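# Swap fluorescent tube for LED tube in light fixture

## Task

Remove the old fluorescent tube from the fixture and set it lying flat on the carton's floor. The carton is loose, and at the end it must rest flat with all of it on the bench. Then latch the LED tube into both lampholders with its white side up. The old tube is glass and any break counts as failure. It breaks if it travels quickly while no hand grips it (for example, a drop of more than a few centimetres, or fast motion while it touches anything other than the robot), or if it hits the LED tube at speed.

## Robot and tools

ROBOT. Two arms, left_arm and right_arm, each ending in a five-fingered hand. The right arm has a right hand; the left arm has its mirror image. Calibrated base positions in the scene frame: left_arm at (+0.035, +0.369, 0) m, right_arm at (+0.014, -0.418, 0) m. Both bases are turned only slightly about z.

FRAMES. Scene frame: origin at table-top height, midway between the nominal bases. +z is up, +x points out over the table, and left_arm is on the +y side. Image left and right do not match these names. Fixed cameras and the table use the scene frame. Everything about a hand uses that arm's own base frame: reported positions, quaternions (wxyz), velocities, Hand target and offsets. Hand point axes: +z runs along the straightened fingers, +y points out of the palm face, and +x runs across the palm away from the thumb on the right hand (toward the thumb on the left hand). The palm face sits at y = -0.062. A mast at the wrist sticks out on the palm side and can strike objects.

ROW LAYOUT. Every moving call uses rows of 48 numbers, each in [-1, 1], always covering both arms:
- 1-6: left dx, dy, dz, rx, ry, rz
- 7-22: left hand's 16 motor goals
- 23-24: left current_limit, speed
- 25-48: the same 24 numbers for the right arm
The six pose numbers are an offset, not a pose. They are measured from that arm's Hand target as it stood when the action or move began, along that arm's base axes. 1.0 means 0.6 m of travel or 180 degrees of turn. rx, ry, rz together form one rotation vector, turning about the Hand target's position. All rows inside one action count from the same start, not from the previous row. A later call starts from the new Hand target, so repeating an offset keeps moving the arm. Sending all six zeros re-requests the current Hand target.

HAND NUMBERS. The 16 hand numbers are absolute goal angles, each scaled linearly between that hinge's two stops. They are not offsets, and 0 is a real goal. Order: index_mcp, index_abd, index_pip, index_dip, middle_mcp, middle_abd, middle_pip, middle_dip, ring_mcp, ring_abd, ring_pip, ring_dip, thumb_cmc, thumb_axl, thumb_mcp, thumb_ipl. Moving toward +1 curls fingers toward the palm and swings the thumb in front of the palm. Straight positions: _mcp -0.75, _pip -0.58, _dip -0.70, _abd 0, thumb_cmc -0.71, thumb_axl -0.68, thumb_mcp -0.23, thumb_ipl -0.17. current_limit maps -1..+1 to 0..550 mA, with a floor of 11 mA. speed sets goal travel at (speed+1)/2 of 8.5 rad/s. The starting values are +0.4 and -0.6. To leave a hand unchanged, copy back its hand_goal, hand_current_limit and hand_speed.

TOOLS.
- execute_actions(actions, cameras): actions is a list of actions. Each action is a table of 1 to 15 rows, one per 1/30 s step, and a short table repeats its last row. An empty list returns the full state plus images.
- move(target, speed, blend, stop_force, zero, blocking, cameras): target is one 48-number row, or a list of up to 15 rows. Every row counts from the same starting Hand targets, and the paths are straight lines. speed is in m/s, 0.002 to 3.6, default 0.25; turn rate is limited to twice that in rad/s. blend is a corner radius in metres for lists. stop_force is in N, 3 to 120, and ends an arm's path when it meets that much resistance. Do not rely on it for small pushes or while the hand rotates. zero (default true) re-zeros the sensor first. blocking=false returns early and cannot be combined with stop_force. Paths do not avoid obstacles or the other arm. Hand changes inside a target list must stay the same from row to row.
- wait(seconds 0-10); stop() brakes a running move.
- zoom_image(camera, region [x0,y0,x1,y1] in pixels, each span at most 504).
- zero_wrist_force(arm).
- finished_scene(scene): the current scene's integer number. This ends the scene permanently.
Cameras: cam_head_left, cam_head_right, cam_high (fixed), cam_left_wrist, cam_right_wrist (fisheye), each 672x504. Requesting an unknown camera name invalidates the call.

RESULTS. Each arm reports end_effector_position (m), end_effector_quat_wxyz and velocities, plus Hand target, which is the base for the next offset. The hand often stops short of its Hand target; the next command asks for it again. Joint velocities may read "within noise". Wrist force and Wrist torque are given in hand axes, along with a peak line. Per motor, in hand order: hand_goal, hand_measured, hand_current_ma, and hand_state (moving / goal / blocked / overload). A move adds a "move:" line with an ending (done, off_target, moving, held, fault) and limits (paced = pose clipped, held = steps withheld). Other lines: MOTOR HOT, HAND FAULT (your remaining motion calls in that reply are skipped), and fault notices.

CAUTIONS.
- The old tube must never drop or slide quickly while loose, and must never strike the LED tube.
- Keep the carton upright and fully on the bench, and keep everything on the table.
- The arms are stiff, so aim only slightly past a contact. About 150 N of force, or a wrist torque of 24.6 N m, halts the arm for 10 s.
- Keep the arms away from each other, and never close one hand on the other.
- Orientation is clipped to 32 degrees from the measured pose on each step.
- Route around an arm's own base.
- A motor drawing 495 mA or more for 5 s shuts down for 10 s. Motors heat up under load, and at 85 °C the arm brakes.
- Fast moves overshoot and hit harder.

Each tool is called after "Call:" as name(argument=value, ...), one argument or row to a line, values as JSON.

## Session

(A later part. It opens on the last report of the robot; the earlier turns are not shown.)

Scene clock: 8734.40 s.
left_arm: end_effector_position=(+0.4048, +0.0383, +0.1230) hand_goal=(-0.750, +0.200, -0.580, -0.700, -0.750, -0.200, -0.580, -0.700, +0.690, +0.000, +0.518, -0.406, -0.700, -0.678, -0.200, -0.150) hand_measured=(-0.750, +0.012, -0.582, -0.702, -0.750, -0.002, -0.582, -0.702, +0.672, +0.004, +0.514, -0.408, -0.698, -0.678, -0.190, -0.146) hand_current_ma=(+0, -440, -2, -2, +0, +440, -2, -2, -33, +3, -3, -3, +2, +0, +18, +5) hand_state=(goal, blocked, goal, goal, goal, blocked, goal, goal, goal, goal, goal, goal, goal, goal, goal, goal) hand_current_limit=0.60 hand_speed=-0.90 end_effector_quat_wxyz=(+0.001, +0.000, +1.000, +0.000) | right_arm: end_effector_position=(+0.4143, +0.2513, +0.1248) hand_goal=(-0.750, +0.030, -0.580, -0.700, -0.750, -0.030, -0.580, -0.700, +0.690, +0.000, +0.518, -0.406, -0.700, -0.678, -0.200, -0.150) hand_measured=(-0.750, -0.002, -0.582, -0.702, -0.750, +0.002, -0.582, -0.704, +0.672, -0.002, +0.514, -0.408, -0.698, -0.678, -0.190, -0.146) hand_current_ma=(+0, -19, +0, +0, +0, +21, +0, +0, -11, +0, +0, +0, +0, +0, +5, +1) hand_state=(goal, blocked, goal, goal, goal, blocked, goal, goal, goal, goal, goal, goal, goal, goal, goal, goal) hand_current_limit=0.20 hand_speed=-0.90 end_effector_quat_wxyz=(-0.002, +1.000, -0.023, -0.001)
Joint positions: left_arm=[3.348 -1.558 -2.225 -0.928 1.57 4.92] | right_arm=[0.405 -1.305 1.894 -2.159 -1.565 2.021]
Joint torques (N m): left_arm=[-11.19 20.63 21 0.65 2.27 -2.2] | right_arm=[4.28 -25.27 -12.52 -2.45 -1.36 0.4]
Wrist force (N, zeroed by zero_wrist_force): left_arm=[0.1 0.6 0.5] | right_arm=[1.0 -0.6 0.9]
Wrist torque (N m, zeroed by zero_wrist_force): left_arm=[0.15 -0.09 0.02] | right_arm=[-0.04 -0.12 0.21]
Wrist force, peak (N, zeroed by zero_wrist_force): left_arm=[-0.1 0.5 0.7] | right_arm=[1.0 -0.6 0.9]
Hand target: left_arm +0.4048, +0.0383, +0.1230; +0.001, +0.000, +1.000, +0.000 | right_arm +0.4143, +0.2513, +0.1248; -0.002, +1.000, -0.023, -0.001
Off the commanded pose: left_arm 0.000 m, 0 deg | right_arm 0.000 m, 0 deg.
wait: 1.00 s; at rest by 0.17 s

Call:
move(
  target=[0,0,0,0,0,0,-0.75,0.2,-0.58,-0.70,-0.75,-0.2,-0.58,-0.70,0.69,0,0.518,-0.406,-0.7,-0.678,-0.2,-0.15,0.6,-0.9,0,0,0,0,0,0,-0.75,0.2,-0.58,-0.70,-0.75,-0.2,-0.58,-0.70,0.69,0,0.518,-0.406,-0.7,-0.678,-0.2,-0.15,0.6,-0.9],
  speed=0.2,
  cameras=["cam_left_wrist","cam_right_wrist"],
)

Call:
zoom_image(
  camera="cam_right_wrist",
  region=[240, 0, 460, 200],
)

Call:
zoom_image(
  camera="cam_left_wrist",
  region=[200, 0, 420, 200],
)

Call:
zoom_image(
  camera="cam_right_wrist",
  region=[370, 20, 430, 80],
)

Call:
zoom_image(
  camera="cam_left_wrist",
  region=[260, 20, 320, 80],
)

Scene clock: 8752.73 s.
left_arm: end_effector_position=(+0.4048, +0.0383, +0.1230) hand_goal=(-0.750, +0.200, -0.580, -0.700, -0.750, -0.200, -0.580, -0.700, +0.690, +0.000, +0.518, -0.406, -0.700, -0.678, -0.200, -0.150) hand_measured=(-0.750, +0.012, -0.582, -0.702, -0.750, -0.002, -0.582, -0.702, +0.672, +0.004, +0.514, -0.408, -0.698, -0.678, -0.190, -0.146) hand_current_ma=(+0, -440, -2, -2, +0, +440, -2, -2, -33, +3, -3, -3, +2, +0, +18, +5) hand_state=(goal, blocked, goal, goal, goal, blocked, goal, goal, goal, goal, goal, goal, goal, goal, goal, goal) hand_current_limit=0.60 hand_speed=-0.90 end_effector_quat_wxyz=(+0.001, +0.000, +1.000, +0.000) | right_arm: end_effector_position=(+0.4143, +0.2513, +0.1248) hand_goal=(-0.750, +0.200, -0.580, -0.700, -0.750, -0.200, -0.580, -0.700, +0.690, +0.000, +0.518, -0.406, -0.700, -0.678, -0.200, -0.150) hand_measured=(-0.750, +0.012, -0.582, -0.702, -0.750, -0.010, -0.582, -0.704, +0.672, -0.002, +0.514, -0.408, -0.698, -0.678, -0.190, -0.146) hand_current_ma=(+0, -439, +0, +0, +0, +440, +0, +0, -11, +0, +0, +0, +0, +0, +5, +1) hand_state=(goal, blocked, goal, goal, goal, blocked, goal, goal, goal, goal, goal, goal, goal, goal, goal, goal) hand_current_limit=0.60 hand_speed=-0.90 end_effector_quat_wxyz=(-0.002, +1.000, -0.023, -0.001)
Joint positions: left_arm=[3.348 -1.558 -2.225 -0.928 1.57 4.92] | right_arm=[0.405 -1.305 1.894 -2.159 -1.565 2.021]
Joint torques (N m): left_arm=[-11.69 20.73 22.44 0.52 2.07 -2.14] | right_arm=[4.57 -28.08 -14.82 -1.57 -1.47 0.83]
Wrist force (N, zeroed by zero_wrist_force): left_arm=[0.1 0.4 0.5] | right_arm=[0.7 -0.6 1.1]
Wrist torque (N m, zeroed by zero_wrist_force): left_arm=[0.12 -0.08 0.02] | right_arm=[-0.03 -0.07 0.19]
Wrist force, peak (N, zeroed by zero_wrist_force): left_arm=[0.1 0.6 0.9] | right_arm=[0.8 -0.7 1.3]
Hand target: left_arm +0.4048, +0.0383, +0.1230; +0.001, +0.000, +1.000, +0.000 | right_arm +0.4143, +0.2513, +0.1248; -0.002, +1.000, -0.023, -0.001
Off the commanded pose: left_arm 0.000 m, 0 deg | right_arm 0.000 m, 0 deg.
move: done
camera_calibration:
cam_left_wrist: T_world_to_cam=[[0.759072, -0.650813, -0.015893, -0.307872], [-0.424334, -0.513139, 0.746075, 0.0524102], [-0.493711, -0.559581, -0.665672, 0.425348], [0, 0, 0, 1]] pos_world=[0.465935, 0.0645435, 0.239147]
cam_right_wrist: T_world_to_cam=[[-0.821616, -0.569534, 0.0240443, 0.512871], [-0.379366, 0.577787, 0.722665, -0.125548], [-0.425474, 0.584632, -0.69078, 0.245809], [0, 0, 0, 1]] pos_world=[0.47834, 0.220929, 0.248197]
Images, in order (width x height): cam_left_wrist 672x504, cam_right_wrist 672x504.

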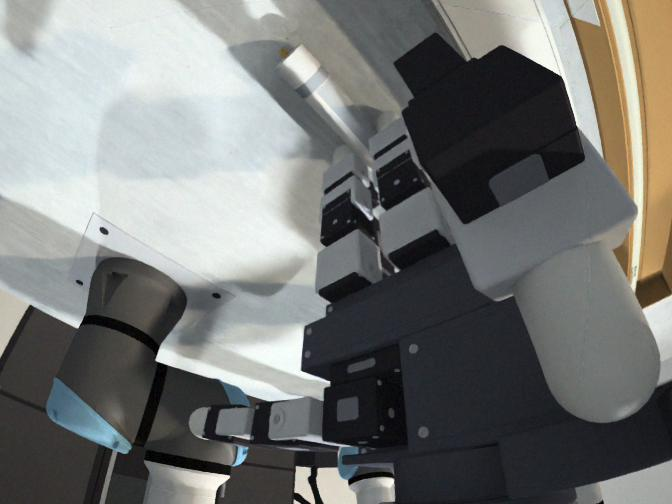

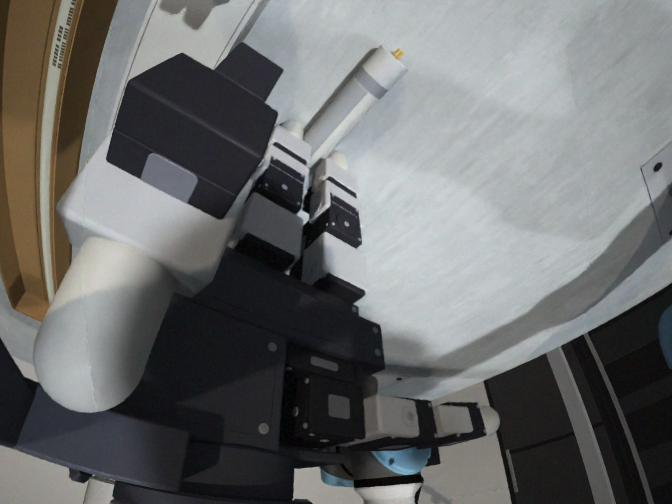

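Scaled by 2.291 from the camera's 672x504 image, which has a finer 960x720 frame.

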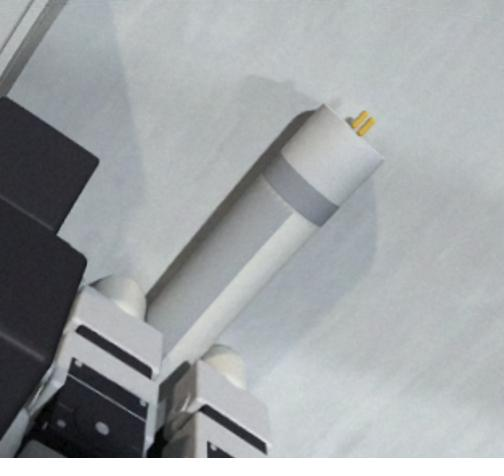

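Scaled by 2.291 from the camera's 672x504 image, which has a finer 960x720 frame.

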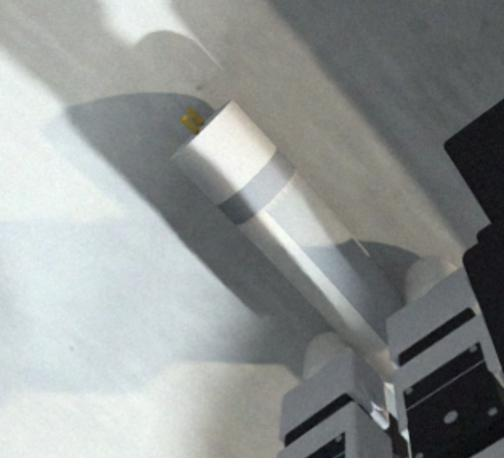

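Scaled by 8.400 from the camera's 672x504 image, which has a finer 960x720 frame.

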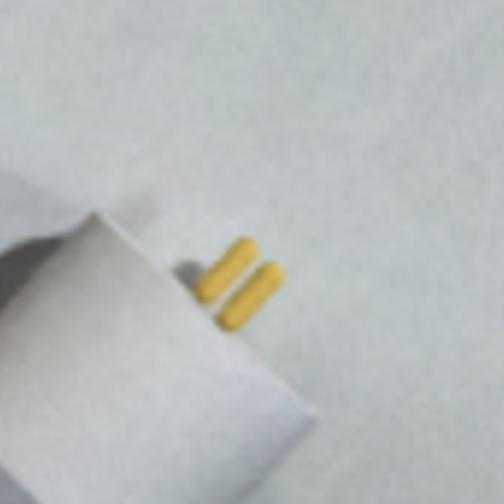

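Scaled by 8.400 from the camera's 672x504 image, which has a finer 960x720 frame.

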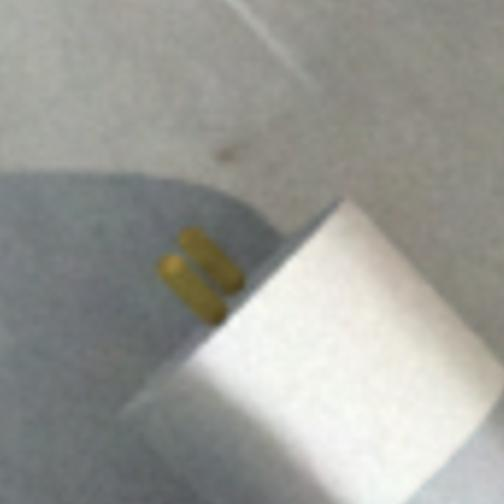

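Call:
move(
  target=[0,0,0.05,0,0,0,-0.75,0.2,-0.58,-0.70,-0.75,-0.2,-0.58,-0.70,0.69,0,0.518,-0.406,-0.7,-0.678,-0.2,-0.15,0.6,-0.9,0,0,0.05,0,0,0,-0.75,0.2,-0.58,-0.70,-0.75,-0.2,-0.58,-0.70,0.69,0,0.518,-0.406,-0.7,-0.678,-0.2,-0.15,0.6,-0.9],
  speed=0.03,
  cameras=["cam_left_wrist","cam_right_wrist","cam_high"],
)

Call:
zoom_image(
  camera="cam_right_wrist",
  region=[370, 20, 430, 80],
)

Call:
zoom_image(
  camera="cam_left_wrist",
  region=[260, 20, 320, 80],
)

Scene clock: 8832.83 s.
left_arm: end_effector_position=(+0.4048, +0.0383, +0.1529) hand_goal=(-0.750, +0.200, -0.580, -0.700, -0.750, -0.200, -0.580, -0.700, +0.690, +0.000, +0.518, -0.406, -0.700, -0.678, -0.200, -0.150) hand_measured=(-0.750, +0.012, -0.582, -0.702, -0.750, -0.002, -0.582, -0.702, +0.672, +0.004, +0.514, -0.408, -0.698, -0.678, -0.190, -0.146) hand_current_ma=(+0, -440, -2, -2, +0, +440, -2, -2, -33, +3, -3, -3, +2, +0, +18, +5) hand_state=(goal, blocked, goal, goal, goal, blocked, goal, goal, goal, goal, goal, goal, goal, goal, goal, goal) hand_current_limit=0.60 hand_speed=-0.90 end_effector_quat_wxyz=(+0.001, +0.000, +1.000, +0.000) | right_arm: end_effector_position=(+0.4143, +0.2513, +0.1547) hand_goal=(-0.750, +0.200, -0.580, -0.700, -0.750, -0.200, -0.580, -0.700, +0.690, +0.000, +0.518, -0.406, -0.700, -0.678, -0.200, -0.150) hand_measured=(-0.750, +0.012, -0.582, -0.702, -0.750, -0.010, -0.582, -0.704, +0.672, -0.002, +0.514, -0.408, -0.698, -0.678, -0.190, -0.146) hand_current_ma=(+0, -440, +0, +0, +0, +440, +0, +0, -11, +0, +0, +0, +0, +0, +5, +1) hand_state=(goal, blocked, goal, goal, goal, blocked, goal, goal, goal, goal, goal, goal, goal, goal, goal, goal) hand_current_limit=0.60 hand_speed=-0.90 end_effector_quat_wxyz=(-0.002, +1.000, -0.023, -0.001)
Joint positions: left_arm=[3.348 -1.51 -2.18 -1.022 1.57 4.92] | right_arm=[0.405 -1.344 1.855 -2.081 -1.565 2.021]
Joint torques (N m): left_arm=[-9.31 26.06 26.67 0.39 1.07 -1.89] | right_arm=[5.11 -38.44 -34.42 -0.95 -1.54 0.58]
Wrist force (N, zeroed by zero_wrist_force): left_arm=[0.0 0.5 0.7] | right_arm=[0.7 -0.3 1.1]
Wrist torque (N m, zeroed by zero_wrist_force): left_arm=[0.09 -0.08 0.03] | right_arm=[-0.01 -0.04 0.20]
Wrist force, peak (N, zeroed by zero_wrist_force): left_arm=[0.1 0.6 0.8] | right_arm=[0.5 -0.6 1.8]
Hand target: left_arm +0.4048, +0.0383, +0.1530; +0.001, +0.000, +1.000, +0.000 | right_arm +0.4143, +0.2513, +0.1548; -0.002, +1.000, -0.023, -0.001
Off the commanded pose: left_arm 0.000 m, 0 deg | right_arm 0.000 m, 0 deg.
move: done
camera_calibration:
cam_left_wrist: T_world_to_cam=[[0.759101, -0.650778, -0.0159401, -0.307399], [-0.424322, -0.513224, 0.746025, 0.0301158], [-0.493677, -0.559544, -0.665728, 0.445248], [0, 0, 0, 1]] pos_world=[0.465935, 0.0645437, 0.269047]
cam_right_wrist: T_world_to_cam=[[-0.821616, -0.569534, 0.0240443, 0.512152], [-0.379366, 0.577787, 0.722665, -0.147155], [-0.425474, 0.584632, -0.69078, 0.266463], [0, 0, 0, 1]] pos_world=[0.47834, 0.220929, 0.278097]
Images, in order (width x height): cam_high 672x504, cam_left_wrist 672x504, cam_right_wrist 672x504.

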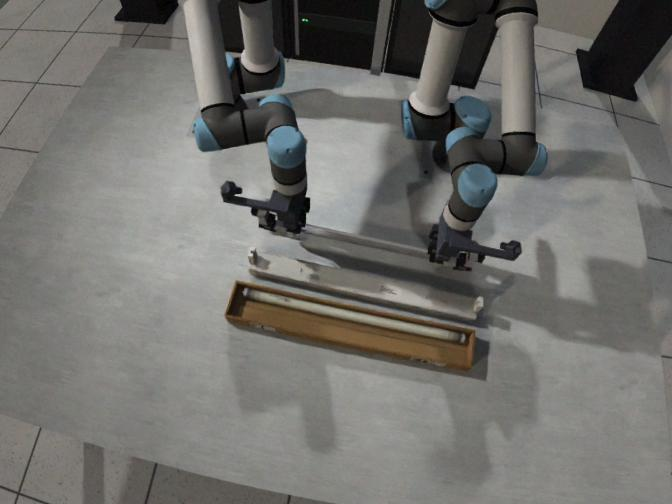

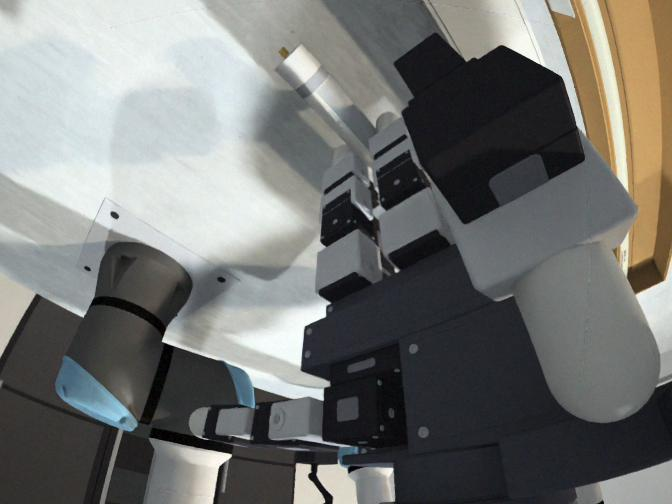

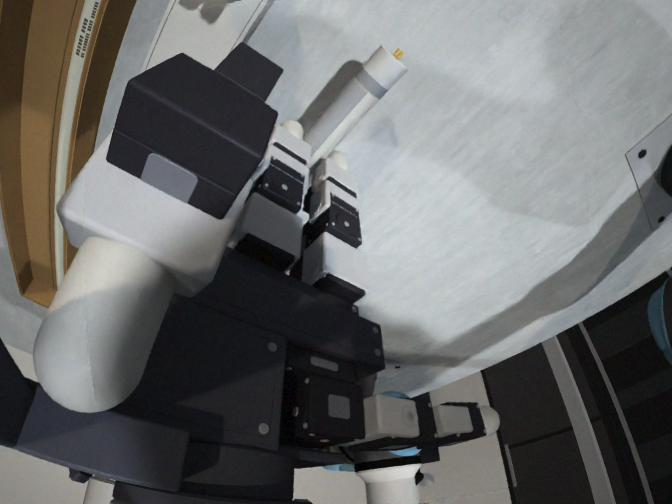

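Scaled by 8.400 from the camera's 672x504 image, which has a finer 960x720 frame.

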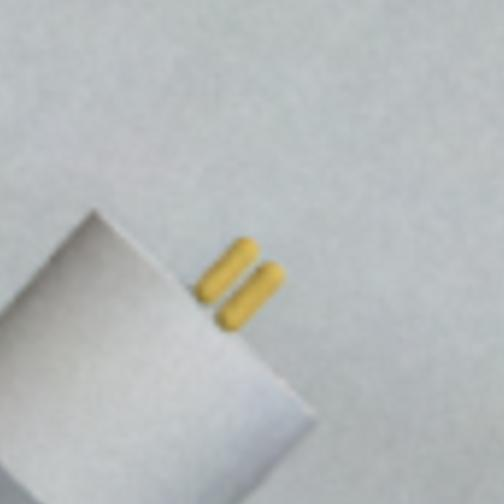

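Scaled by 8.400 from the camera's 672x504 image, which has a finer 960x720 frame.

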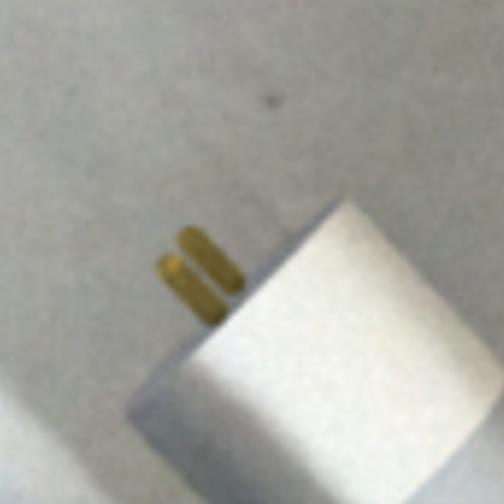

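Call:
move(
  target=[
    [0,0,0.15,0,0,0,-0.75,0.2,-0.58,-0.70,-0.75,-0.2,-0.58,-0.70,0.69,0,0.518,-0.406,-0.7,-0.678,-0.2,-0.15,0.6,-0.9,0,0,0.15,0,0,0,-0.75,0.2,-0.58,-0.70,-0.75,-0.2,-0.58,-0.70,0.69,0,0.518,-0.406,-0.7,-0.678,-0.2,-0.15,0.6,-0.9],
    [0.2073,0.0178,0.15,0,0,0,-0.75,0.2,-0.58,-0.70,-0.75,-0.2,-0.58,-0.70,0.69,0,0.518,-0.406,-0.7,-0.678,-0.2,-0.15,0.6,-0.9,0.2043,0.0092,0.15,0,0,0,-0.75,0.2,-0.58,-0.70,-0.75,-0.2,-0.58,-0.70,0.69,0,0.518,-0.406,-0.7,-0.678,-0.2,-0.15,0.6,-0.9],
  ],
  speed=[0.08, 0.08],
  cameras=["cam_left_wrist","cam_right_wrist","cam_high"],
)

Call:
zoom_image(
  camera="cam_right_wrist",
  region=[300, 0, 480, 120],
)

Call:
zoom_image(
  camera="cam_left_wrist",
  region=[200, 0, 380, 120],
)

Scene clock: 8883.37 s.
left_arm: end_effector_position=(+0.5291, +0.0490, +0.2430) hand_goal=(-0.750, +0.200, -0.580, -0.700, -0.750, -0.200, -0.580, -0.700, +0.690, +0.000, +0.518, -0.406, -0.700, -0.678, -0.200, -0.150) hand_measured=(-0.750, +0.012, -0.582, -0.702, -0.750, -0.002, -0.582, -0.702, +0.672, +0.004, +0.514, -0.408, -0.698, -0.678, -0.190, -0.146) hand_current_ma=(+0, -440, -1, -2, +0, +440, -1, -2, -33, +3, -3, -3, +2, +0, +18, +5) hand_state=(goal, blocked, goal, goal, goal, blocked, goal, goal, goal, goal, goal, goal, goal, goal, goal, goal) hand_current_limit=0.60 hand_speed=-0.90 end_effector_quat_wxyz=(+0.001, +0.000, +1.000, +0.000) | right_arm: end_effector_position=(+0.5368, +0.2568, +0.2448) hand_goal=(-0.750, +0.200, -0.580, -0.700, -0.750, -0.200, -0.580, -0.700, +0.690, +0.000, +0.518, -0.406, -0.700, -0.678, -0.200, -0.150) hand_measured=(-0.750, +0.012, -0.582, -0.702, -0.750, -0.010, -0.582, -0.702, +0.672, -0.002, +0.514, -0.408, -0.698, -0.678, -0.190, -0.146) hand_current_ma=(+0, -440, +0, +0, +0, +440, +0, +0, -11, +0, +0, +0, +0, +0, +5, +1) hand_state=(goal, blocked, goal, goal, goal, blocked, goal, goal, goal, goal, goal, goal, goal, goal, goal, goal) hand_current_limit=0.60 hand_speed=-0.90 end_effector_quat_wxyz=(-0.002, +1.000, -0.023, -0.001)
Joint positions: left_arm=[3.32 -1.713 -1.714 -1.284 1.57 4.891] | right_arm=[0.338 -1.182 1.389 -1.778 -1.565 1.955]
Joint torques (N m): left_arm=[-11.85 20.94 29.9 0.29 2.22 -2.35] | right_arm=[-7.09 -34.05 -35.94 -0.95 1.66 -1.14]
Wrist force (N, zeroed by zero_wrist_force): left_arm=[0.3 0.5 0.6] | right_arm=[0.7 0.0 1.0]
Wrist torque (N m, zeroed by zero_wrist_force): left_arm=[0.10 -0.12 0.18] | right_arm=[-0.03 -0.03 0.22]
Wrist force, peak (N, zeroed by zero_wrist_force): left_arm=[0.6 0.6 0.9] | right_arm=[1.6 -0.4 1.2]
Hand target: left_arm +0.5292, +0.0490, +0.2430; +0.001, +0.000, +1.000, +0.000 | right_arm +0.5369, +0.2568, +0.2448; -0.002, +1.000, -0.023, -0.001
Off the commanded pose: left_arm 0.000 m, 0 deg | right_arm 0.000 m, 0 deg.
move: done
camera_calibration:
cam_left_wrist: T_world_to_cam=[[0.759072, -0.650813, -0.015893, -0.393277], [-0.424334, -0.513139, 0.746075, 0.0210741], [-0.493711, -0.559581, -0.665672, 0.572535], [0, 0, 0, 1]] pos_world=[0.590135, 0.0752435, 0.359147]
cam_right_wrist: T_world_to_cam=[[-0.821586, -0.56958, 0.0239854, 0.61378], [-0.379432, 0.57774, 0.722667, -0.168924], [-0.425474, 0.584632, -0.69078, 0.377607], [0, 0, 0, 1]] pos_world=[0.60084, 0.22643, 0.368197]
Images, in order (width x height): cam_high 672x504, cam_left_wrist 672x504, cam_right_wrist 672x504.

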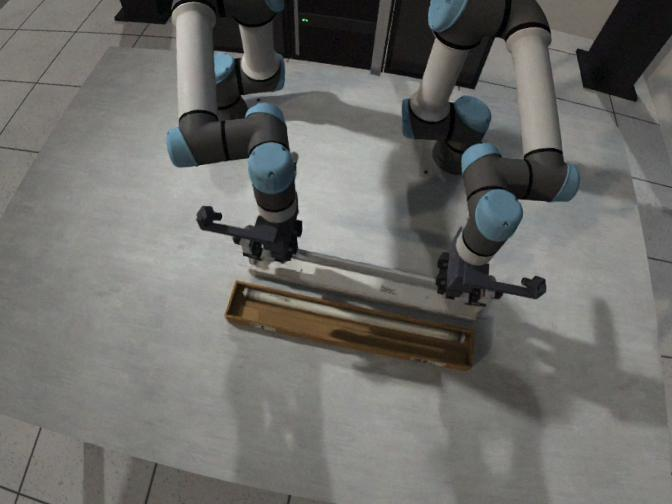

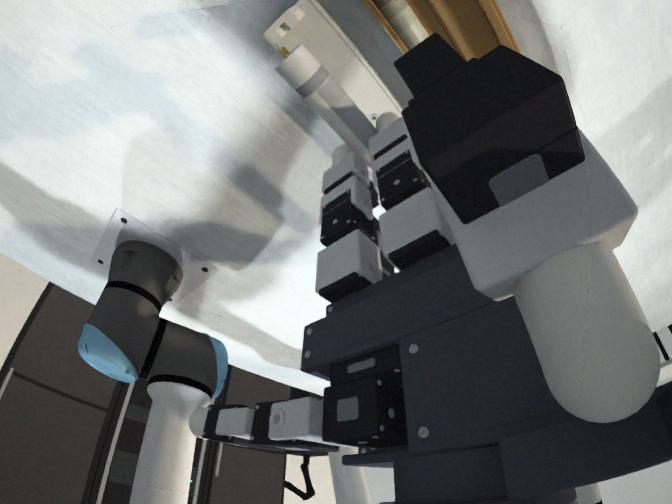

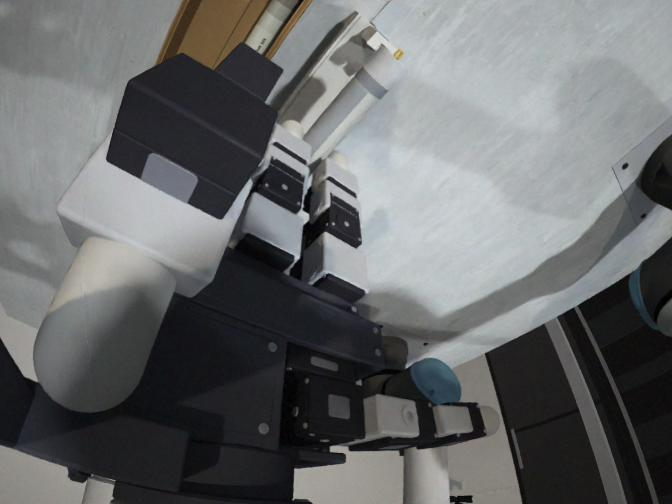

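Scaled by 2.800 from the camera's 672x504 image, which has a finer 960x720 frame.

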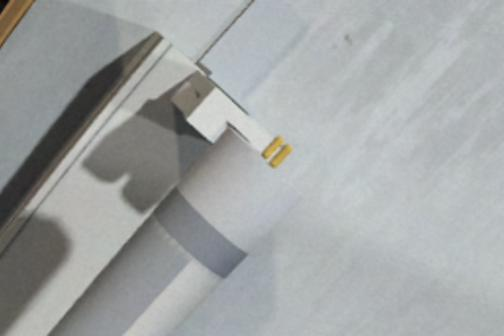

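Scaled by 2.800 from the camera's 672x504 image, which has a finer 960x720 frame.

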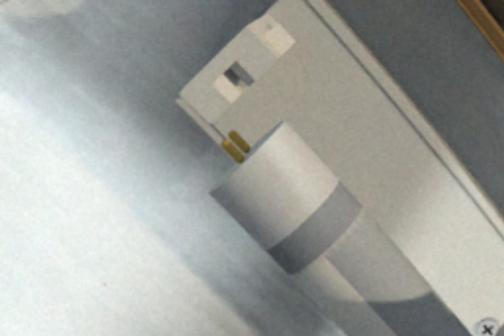

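Call:
zoom_image(
  camera="cam_left_wrist",
  region=[255, 0, 315, 60],
)

Call:
zoom_image(
  camera="cam_right_wrist",
  region=[350, 10, 410, 70],
)

Scaled by 8.400 from the camera's 672x504 image, which has a finer 960x720 frame.

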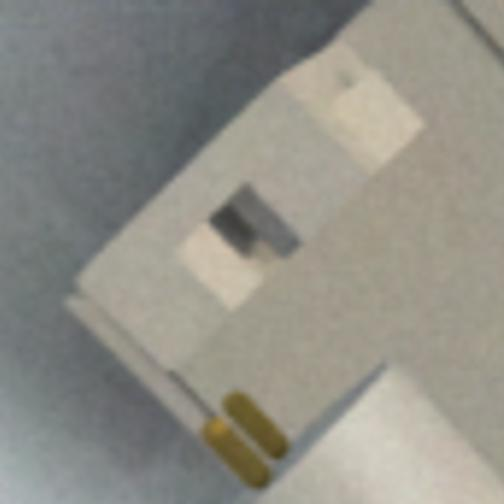

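Scaled by 8.400 from the camera's 672x504 image, which has a finer 960x720 frame.

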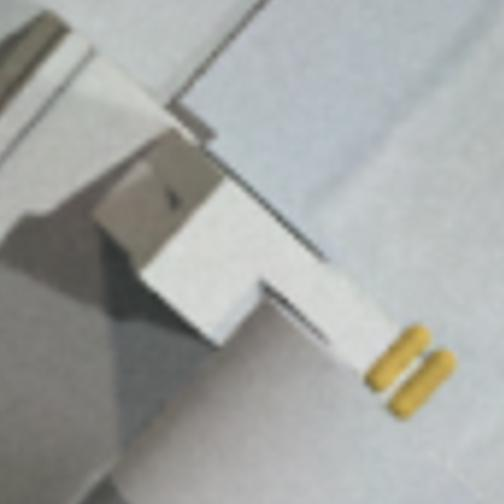

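Call:
move(
  target=[
    [0,0.0153,0,0,0,0,-0.75,0.2,-0.58,-0.70,-0.75,-0.2,-0.58,-0.70,0.69,0,0.518,-0.406,-0.7,-0.678,-0.2,-0.15,0.6,-0.9,0.0006,0.0153,0,0,0,0,-0.75,0.2,-0.58,-0.70,-0.75,-0.2,-0.58,-0.70,0.69,0,0.518,-0.406,-0.7,-0.678,-0.2,-0.15,0.6,-0.9],
    [0,0.0153,-0.05,0,0,0,-0.75,0.2,-0.58,-0.70,-0.75,-0.2,-0.58,-0.70,0.69,0,0.518,-0.406,-0.7,-0.678,-0.2,-0.15,0.6,-0.9,0.0006,0.0153,-0.05,0,0,0,-0.75,0.2,-0.58,-0.70,-0.75,-0.2,-0.58,-0.70,0.69,0,0.518,-0.406,-0.7,-0.678,-0.2,-0.15,0.6,-0.9],
  ],
  speed=[0.03, 0.03],
  cameras=["cam_left_wrist","cam_right_wrist","cam_high"],
)

Call:
zoom_image(
  camera="cam_right_wrist",
  region=[360, 10, 430, 80],
)

Call:
zoom_image(
  camera="cam_left_wrist",
  region=[245, 10, 315, 80],
)

Scene clock: 8985.27 s.
left_arm: end_effector_position=(+0.5292, +0.0582, +0.2131) hand_goal=(-0.750, +0.200, -0.580, -0.700, -0.750, -0.200, -0.580, -0.700, +0.690, +0.000, +0.518, -0.406, -0.700, -0.678, -0.200, -0.150) hand_measured=(-0.750, +0.012, -0.582, -0.702, -0.750, -0.002, -0.582, -0.702, +0.672, +0.004, +0.514, -0.408, -0.698, -0.678, -0.190, -0.146) hand_current_ma=(+0, -440, -1, -2, +0, +440, -1, -2, -33, +3, -3, -3, +2, +0, +18, +5) hand_state=(goal, blocked, goal, goal, goal, blocked, goal, goal, goal, goal, goal, goal, goal, goal, goal, goal) hand_current_limit=0.60 hand_speed=-0.90 end_effector_quat_wxyz=(+0.001, +0.000, +1.000, +0.000) | right_arm: end_effector_position=(+0.5373, +0.2660, +0.2149) hand_goal=(-0.750, +0.200, -0.580, -0.700, -0.750, -0.200, -0.580, -0.700, +0.690, +0.000, +0.518, -0.406, -0.700, -0.678, -0.200, -0.150) hand_measured=(-0.750, +0.012, -0.582, -0.702, -0.750, -0.010, -0.582, -0.702, +0.672, -0.002, +0.514, -0.408, -0.698, -0.678, -0.190, -0.146) hand_current_ma=(+0, -440, +0, +0, +0, +440, +0, +0, -11, +0, +0, +0, +0, +0, +5, +1) hand_state=(goal, blocked, goal, goal, goal, blocked, goal, goal, goal, goal, goal, goal, goal, goal, goal, goal) hand_current_limit=0.60 hand_speed=-0.90 end_effector_quat_wxyz=(-0.002, +1.000, -0.023, -0.001)
Joint positions: left_arm=[3.337 -1.735 -1.769 -1.207 1.57 4.908] | right_arm=[0.351 -1.152 1.426 -1.843 -1.565 1.968]
Joint torques (N m): left_arm=[9.93 20.16 15.27 5 -1.99 2.54] | right_arm=[6.5 -34.69 -14.9 -3.46 1.34 0.99]
Wrist force (N, zeroed by zero_wrist_force): left_arm=[0.2 0.2 0.6] | right_arm=[0.8 -0.1 1.3]
Wrist torque (N m, zeroed by zero_wrist_force): left_arm=[0.11 -0.09 0.03] | right_arm=[-0.04 -0.07 0.04]
Wrist force, peak (N, zeroed by zero_wrist_force): left_arm=[0.2 0.3 1.0] | right_arm=[1.2 -0.4 1.3]
Hand target: left_arm +0.5292, +0.0582, +0.2130; +0.001, +0.000, +1.000, +0.000 | right_arm +0.5373, +0.2660, +0.2148; -0.002, +1.000, -0.023, -0.001
Off the commanded pose: left_arm 0.000 m, 0 deg | right_arm 0.000 m, 0 deg.
move: done
camera_calibration:
cam_left_wrist: T_world_to_cam=[[0.759072, -0.650813, -0.015893, -0.387841], [-0.424334, -0.513139, 0.746075, 0.0481451], [-0.493711, -0.559581, -0.665672, 0.557829], [0, 0, 0, 1]] pos_world=[0.590235, 0.0844435, 0.329247]
cam_right_wrist: T_world_to_cam=[[-0.821616, -0.569534, 0.0240443, 0.620053], [-0.379366, 0.577787, 0.722665, -0.152529], [-0.425474, 0.584632, -0.69078, 0.351745], [0, 0, 0, 1]] pos_world=[0.60124, 0.235629, 0.338297]
Images, in order (width x height): cam_high 672x504, cam_left_wrist 672x504, cam_right_wrist 672x504.

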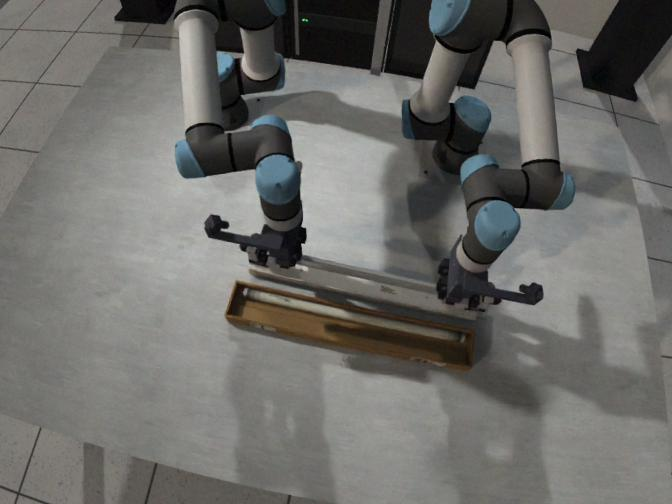

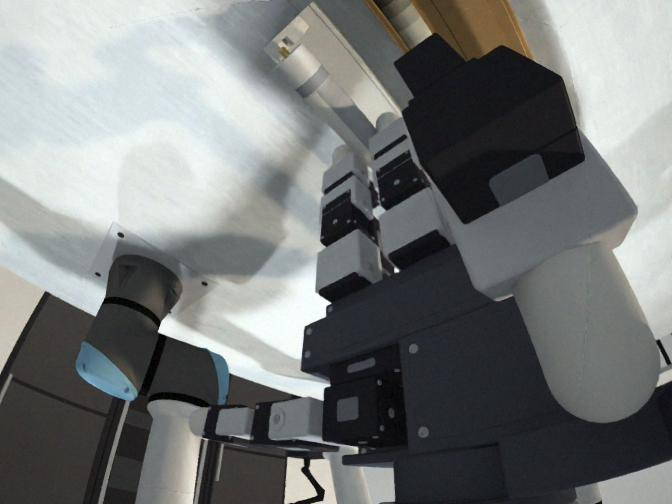

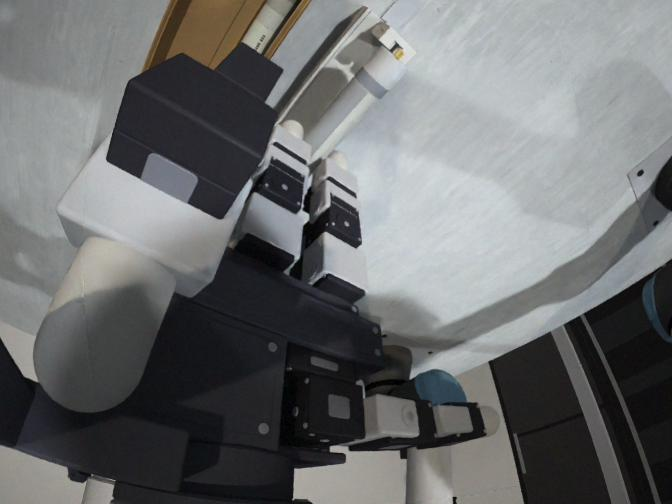

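Scaled by 7.200 from the camera's 672x504 image, which has a finer 960x720 frame.

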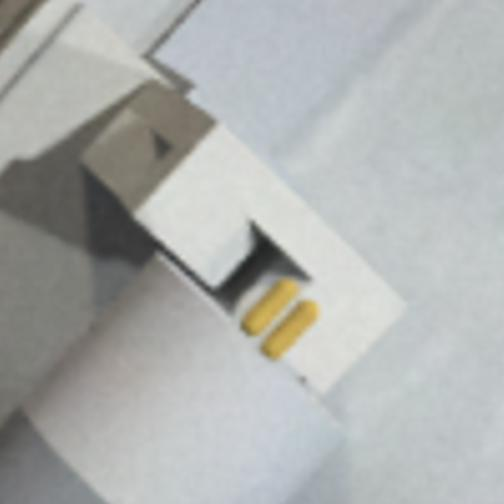

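Scaled by 7.200 from the camera's 672x504 image, which has a finer 960x720 frame.

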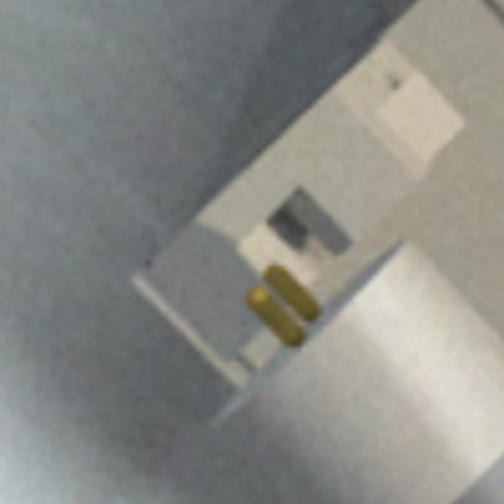

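Call:
move(
  target=[0,0,-0.0592,0,0,0,-0.75,0.2,-0.58,-0.70,-0.75,-0.2,-0.58,-0.70,0.69,0,0.518,-0.406,-0.7,-0.678,-0.2,-0.15,0.6,-0.9,0,0,-0.0592,0,0,0,-0.75,0.2,-0.58,-0.70,-0.75,-0.2,-0.58,-0.70,0.69,0,0.518,-0.406,-0.7,-0.678,-0.2,-0.15,0.6,-0.9],
  speed=0.008,
  stop_force=7,
  cameras=["cam_left_wrist","cam_right_wrist"],
)

Call:
zoom_image(
  camera="cam_right_wrist",
  region=[360, 10, 430, 80],
)

Call:
zoom_image(
  camera="cam_left_wrist",
  region=[245, 10, 315, 80],
)

Scene clock: 9042.40 s.
left_arm: end_effector_position=(+0.5292, +0.0582, +0.1775) hand_goal=(-0.750, +0.200, -0.580, -0.700, -0.750, -0.200, -0.580, -0.700, +0.690, +0.000, +0.518, -0.406, -0.700, -0.678, -0.200, -0.150) hand_measured=(-0.750, +0.014, -0.582, -0.702, -0.750, -0.002, -0.582, -0.702, +0.672, +0.004, +0.514, -0.408, -0.698, -0.678, -0.190, -0.146) hand_current_ma=(+0, -440, -1, -2, +0, +440, -1, -2, -33, +3, -3, -3, +2, +0, +18, +5) hand_state=(goal, blocked, goal, goal, goal, blocked, goal, goal, goal, goal, goal, goal, goal, goal, goal, goal) hand_current_limit=0.60 hand_speed=-0.90 end_effector_quat_wxyz=(+0.001, +0.000, +1.000, +0.000) | right_arm: end_effector_position=(+0.5373, +0.2660, +0.1793) hand_goal=(-0.750, +0.200, -0.580, -0.700, -0.750, -0.200, -0.580, -0.700, +0.690, +0.000, +0.518, -0.406, -0.700, -0.678, -0.200, -0.150) hand_measured=(-0.750, +0.012, -0.582, -0.702, -0.750, -0.010, -0.582, -0.702, +0.672, -0.002, +0.514, -0.408, -0.698, -0.678, -0.190, -0.146) hand_current_ma=(+0, -440, +0, +0, +0, +440, +0, +0, -11, +0, +0, +0, +0, +0, +5, +1) hand_state=(goal, blocked, goal, goal, goal, blocked, goal, goal, goal, goal, goal, goal, goal, goal, goal, goal) hand_current_limit=0.60 hand_speed=-0.90 end_effector_quat_wxyz=(-0.002, +1.000, -0.023, -0.001)
Joint positions: left_arm=[3.337 -1.769 -1.827 -1.116 1.57 4.908] | right_arm=[0.351 -1.126 1.483 -1.926 -1.565 1.968]
Joint torques (N m): left_arm=[-6.32 21.25 14.61 5.01 -1.54 2.35] | right_arm=[6.58 -34.94 -14.38 -3.69 -2.13 -0.23]
Wrist force (N, zeroed by zero_wrist_force): left_arm=[0.1 0.0 0.7] | right_arm=[1.1 -0.2 0.6]
Wrist torque (N m, zeroed by zero_wrist_force): left_arm=[0.10 -0.13 0.02] | right_arm=[0.02 -0.10 0.07]
Wrist force, peak (N, zeroed by zero_wrist_force): left_arm=[0.5 0.3 0.8] | right_arm=[1.4 -0.4 1.4]
Hand target: left_arm +0.5292, +0.0582, +0.1775; +0.001, +0.000, +1.000, +0.000 | right_arm +0.5373, +0.2660, +0.1793; -0.002, +1.000, -0.023, -0.001
Off the commanded pose: left_arm 0.000 m, 0 deg | right_arm 0.000 m, 0 deg.
move: done
camera_calibration:
cam_left_wrist: T_world_to_cam=[[0.759072, -0.650813, -0.015893, -0.388407], [-0.424334, -0.513139, 0.746075, 0.0747053], [-0.493711, -0.559581, -0.665672, 0.534131], [0, 0, 0, 1]] pos_world=[0.590235, 0.0844435, 0.293647]
cam_right_wrist: T_world_to_cam=[[-0.821616, -0.569534, 0.0240443, 0.620909], [-0.379366, 0.577787, 0.722665, -0.126802], [-0.425474, 0.584632, -0.69078, 0.327153], [0, 0, 0, 1]] pos_world=[0.60124, 0.235629, 0.302697]
Images, in order (width x height): cam_left_wrist 672x504, cam_right_wrist 672x504.

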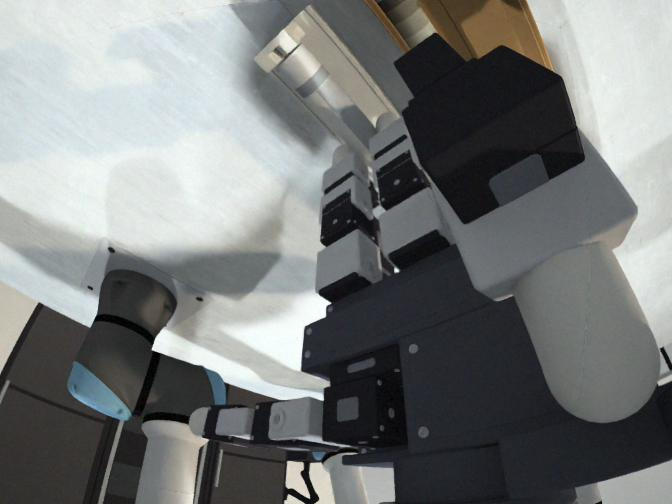

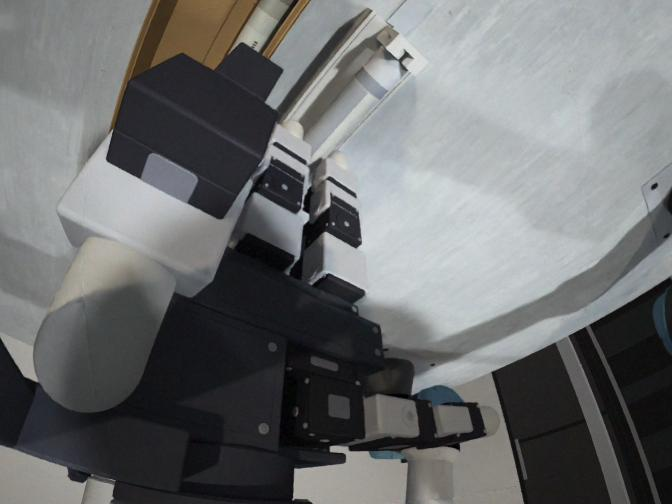

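Scaled by 7.200 from the camera's 672x504 image, which has a finer 960x720 frame.

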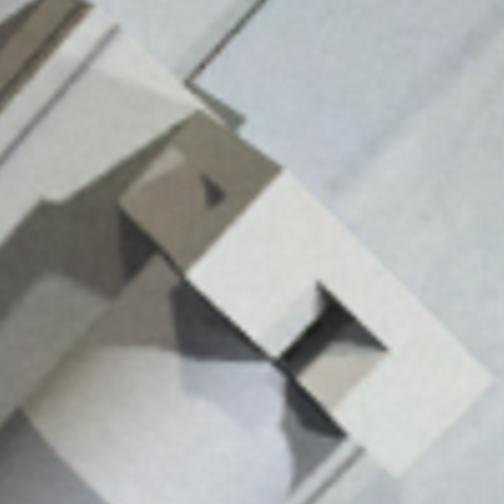

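Scaled by 7.200 from the camera's 672x504 image, which has a finer 960x720 frame.

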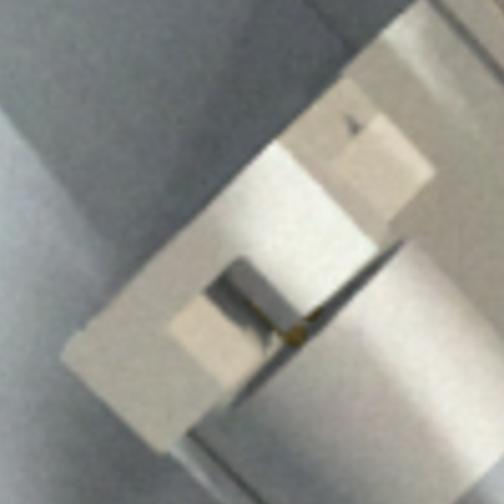

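Call:
move(
  target=[0,0,-0.0083,0,0,0,-0.75,0.2,-0.58,-0.70,-0.75,-0.2,-0.58,-0.70,0.69,0,0.518,-0.406,-0.7,-0.678,-0.2,-0.15,0.6,-0.9,0,0,-0.0083,0,0,0,-0.75,0.2,-0.58,-0.70,-0.75,-0.2,-0.58,-0.70,0.69,0,0.518,-0.406,-0.7,-0.678,-0.2,-0.15,0.6,-0.9],
  speed=0.004,
  stop_force=6,
  cameras=["cam_left_wrist","cam_right_wrist"],
)

Call:
zoom_image(
  camera="cam_right_wrist",
  region=[360, 10, 430, 80],
)

Call:
zoom_image(
  camera="cam_left_wrist",
  region=[245, 10, 315, 80],
)

Scene clock: 9068.23 s.
left_arm: end_effector_position=(+0.5292, +0.0582, +0.1768) hand_goal=(-0.750, +0.200, -0.580, -0.700, -0.750, -0.200, -0.580, -0.700, +0.690, +0.000, +0.518, -0.406, -0.700, -0.678, -0.200, -0.150) hand_measured=(-0.750, +0.014, -0.582, -0.702, -0.750, -0.002, -0.582, -0.702, +0.672, +0.004, +0.514, -0.408, -0.698, -0.678, -0.190, -0.146) hand_current_ma=(+0, -440, -1, -2, -1, +440, -1, -2, -33, +3, -3, -3, +2, +0, +18, +5) hand_state=(goal, blocked, goal, goal, goal, blocked, goal, goal, goal, goal, goal, goal, goal, goal, goal, goal) hand_current_limit=0.60 hand_speed=-0.90 end_effector_quat_wxyz=(+0.001, +0.000, +1.000, +0.000) | right_arm: end_effector_position=(+0.5373, +0.2660, +0.1788) hand_goal=(-0.750, +0.200, -0.580, -0.700, -0.750, -0.200, -0.580, -0.700, +0.690, +0.000, +0.518, -0.406, -0.700, -0.678, -0.200, -0.150) hand_measured=(-0.750, +0.012, -0.582, -0.702, -0.750, -0.010, -0.582, -0.702, +0.672, -0.002, +0.514, -0.408, -0.698, -0.678, -0.190, -0.146) hand_current_ma=(+0, -440, +0, +0, +0, +440, +0, +0, -11, +0, +0, +0, +0, +0, +5, +1) hand_state=(goal, blocked, goal, goal, goal, blocked, goal, goal, goal, goal, goal, goal, goal, goal, goal, goal) hand_current_limit=0.60 hand_speed=-0.90 end_effector_quat_wxyz=(-0.002, +1.000, -0.023, -0.001)
Joint positions: left_arm=[3.337 -1.77 -1.828 -1.114 1.57 4.908] | right_arm=[0.351 -1.126 1.483 -1.927 -1.565 1.968]
Joint torques (N m): left_arm=[-8.53 33.5 26.26 -0.21 -0.55 2.35] | right_arm=[6.14 -44.68 -31.01 -0.62 -2.01 -0.45]
Wrist force (N, zeroed by zero_wrist_force): left_arm=[0.6 -0.1 -6.8] | right_arm=[0.8 -0.4 -6.5]
Wrist torque (N m, zeroed by zero_wrist_force): left_arm=[0.66 -0.04 0.06] | right_arm=[0.53 -0.15 0.05]
Wrist force, peak (N, zeroed by zero_wrist_force): left_arm=[1.0 0.1 -7.4] | right_arm=[0.8 -0.4 -7.7]
Hand target: left_arm +0.5292, +0.0582, +0.1768; +0.001, +0.000, +1.000, +0.000 (not the last commanded pose) | right_arm +0.5373, +0.2660, +0.1788; -0.002, +1.000, -0.023, -0.001 (not the last commanded pose)
Off the commanded pose: left_arm 0.004 m, 0 deg | right_arm 0.005 m, 0 deg.
move: contact (left_arm, right_arm)
camera_calibration:
cam_left_wrist: T_world_to_cam=[[0.759073, -0.650812, -0.0158911, -0.388497], [-0.424371, -0.51318, 0.746026, 0.0753846], [-0.493678, -0.559544, -0.665727, 0.533641], [0, 0, 0, 1]] pos_world=[0.590335, 0.0844437, 0.292847]
cam_right_wrist: T_world_to_cam=[[-0.821586, -0.56958, 0.0239854, 0.620929], [-0.379432, 0.57774, 0.722667, -0.126463], [-0.425474, 0.584632, -0.69078, 0.326876], [0, 0, 0, 1]] pos_world=[0.60124, 0.23563, 0.302297]
Images, in order (width x height): cam_left_wrist 672x504, cam_right_wrist 672x504.

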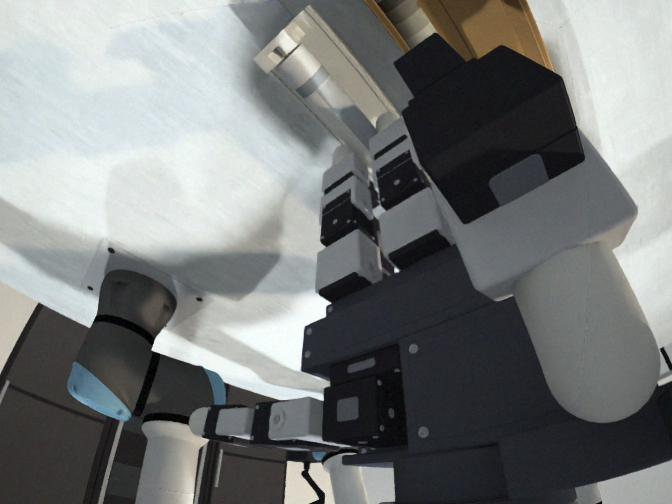

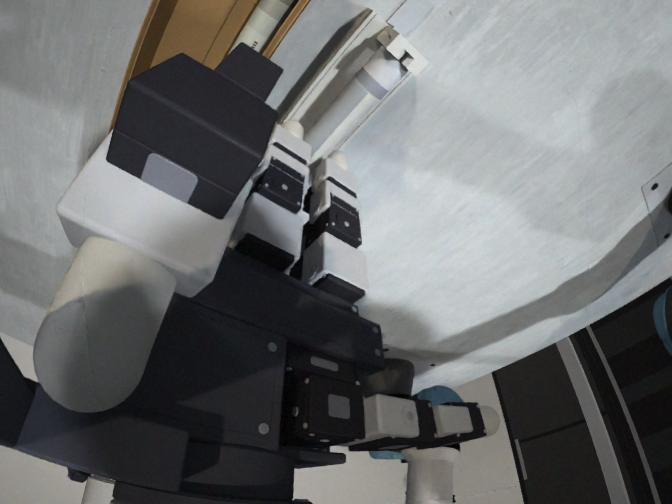

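Scaled by 7.200 from the camera's 672x504 image, which has a finer 960x720 frame.

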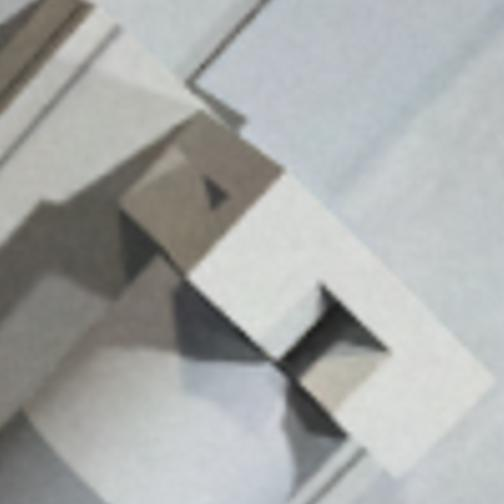

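Scaled by 7.200 from the camera's 672x504 image, which has a finer 960x720 frame.

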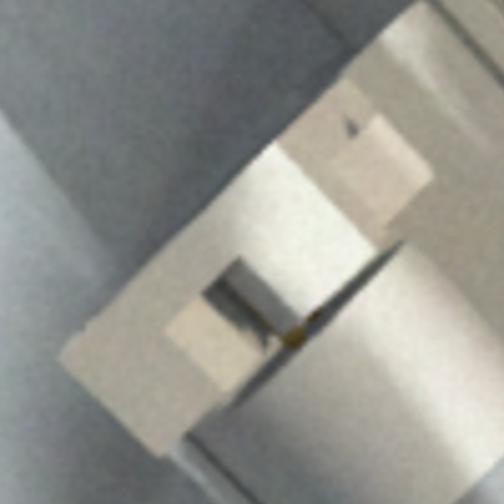

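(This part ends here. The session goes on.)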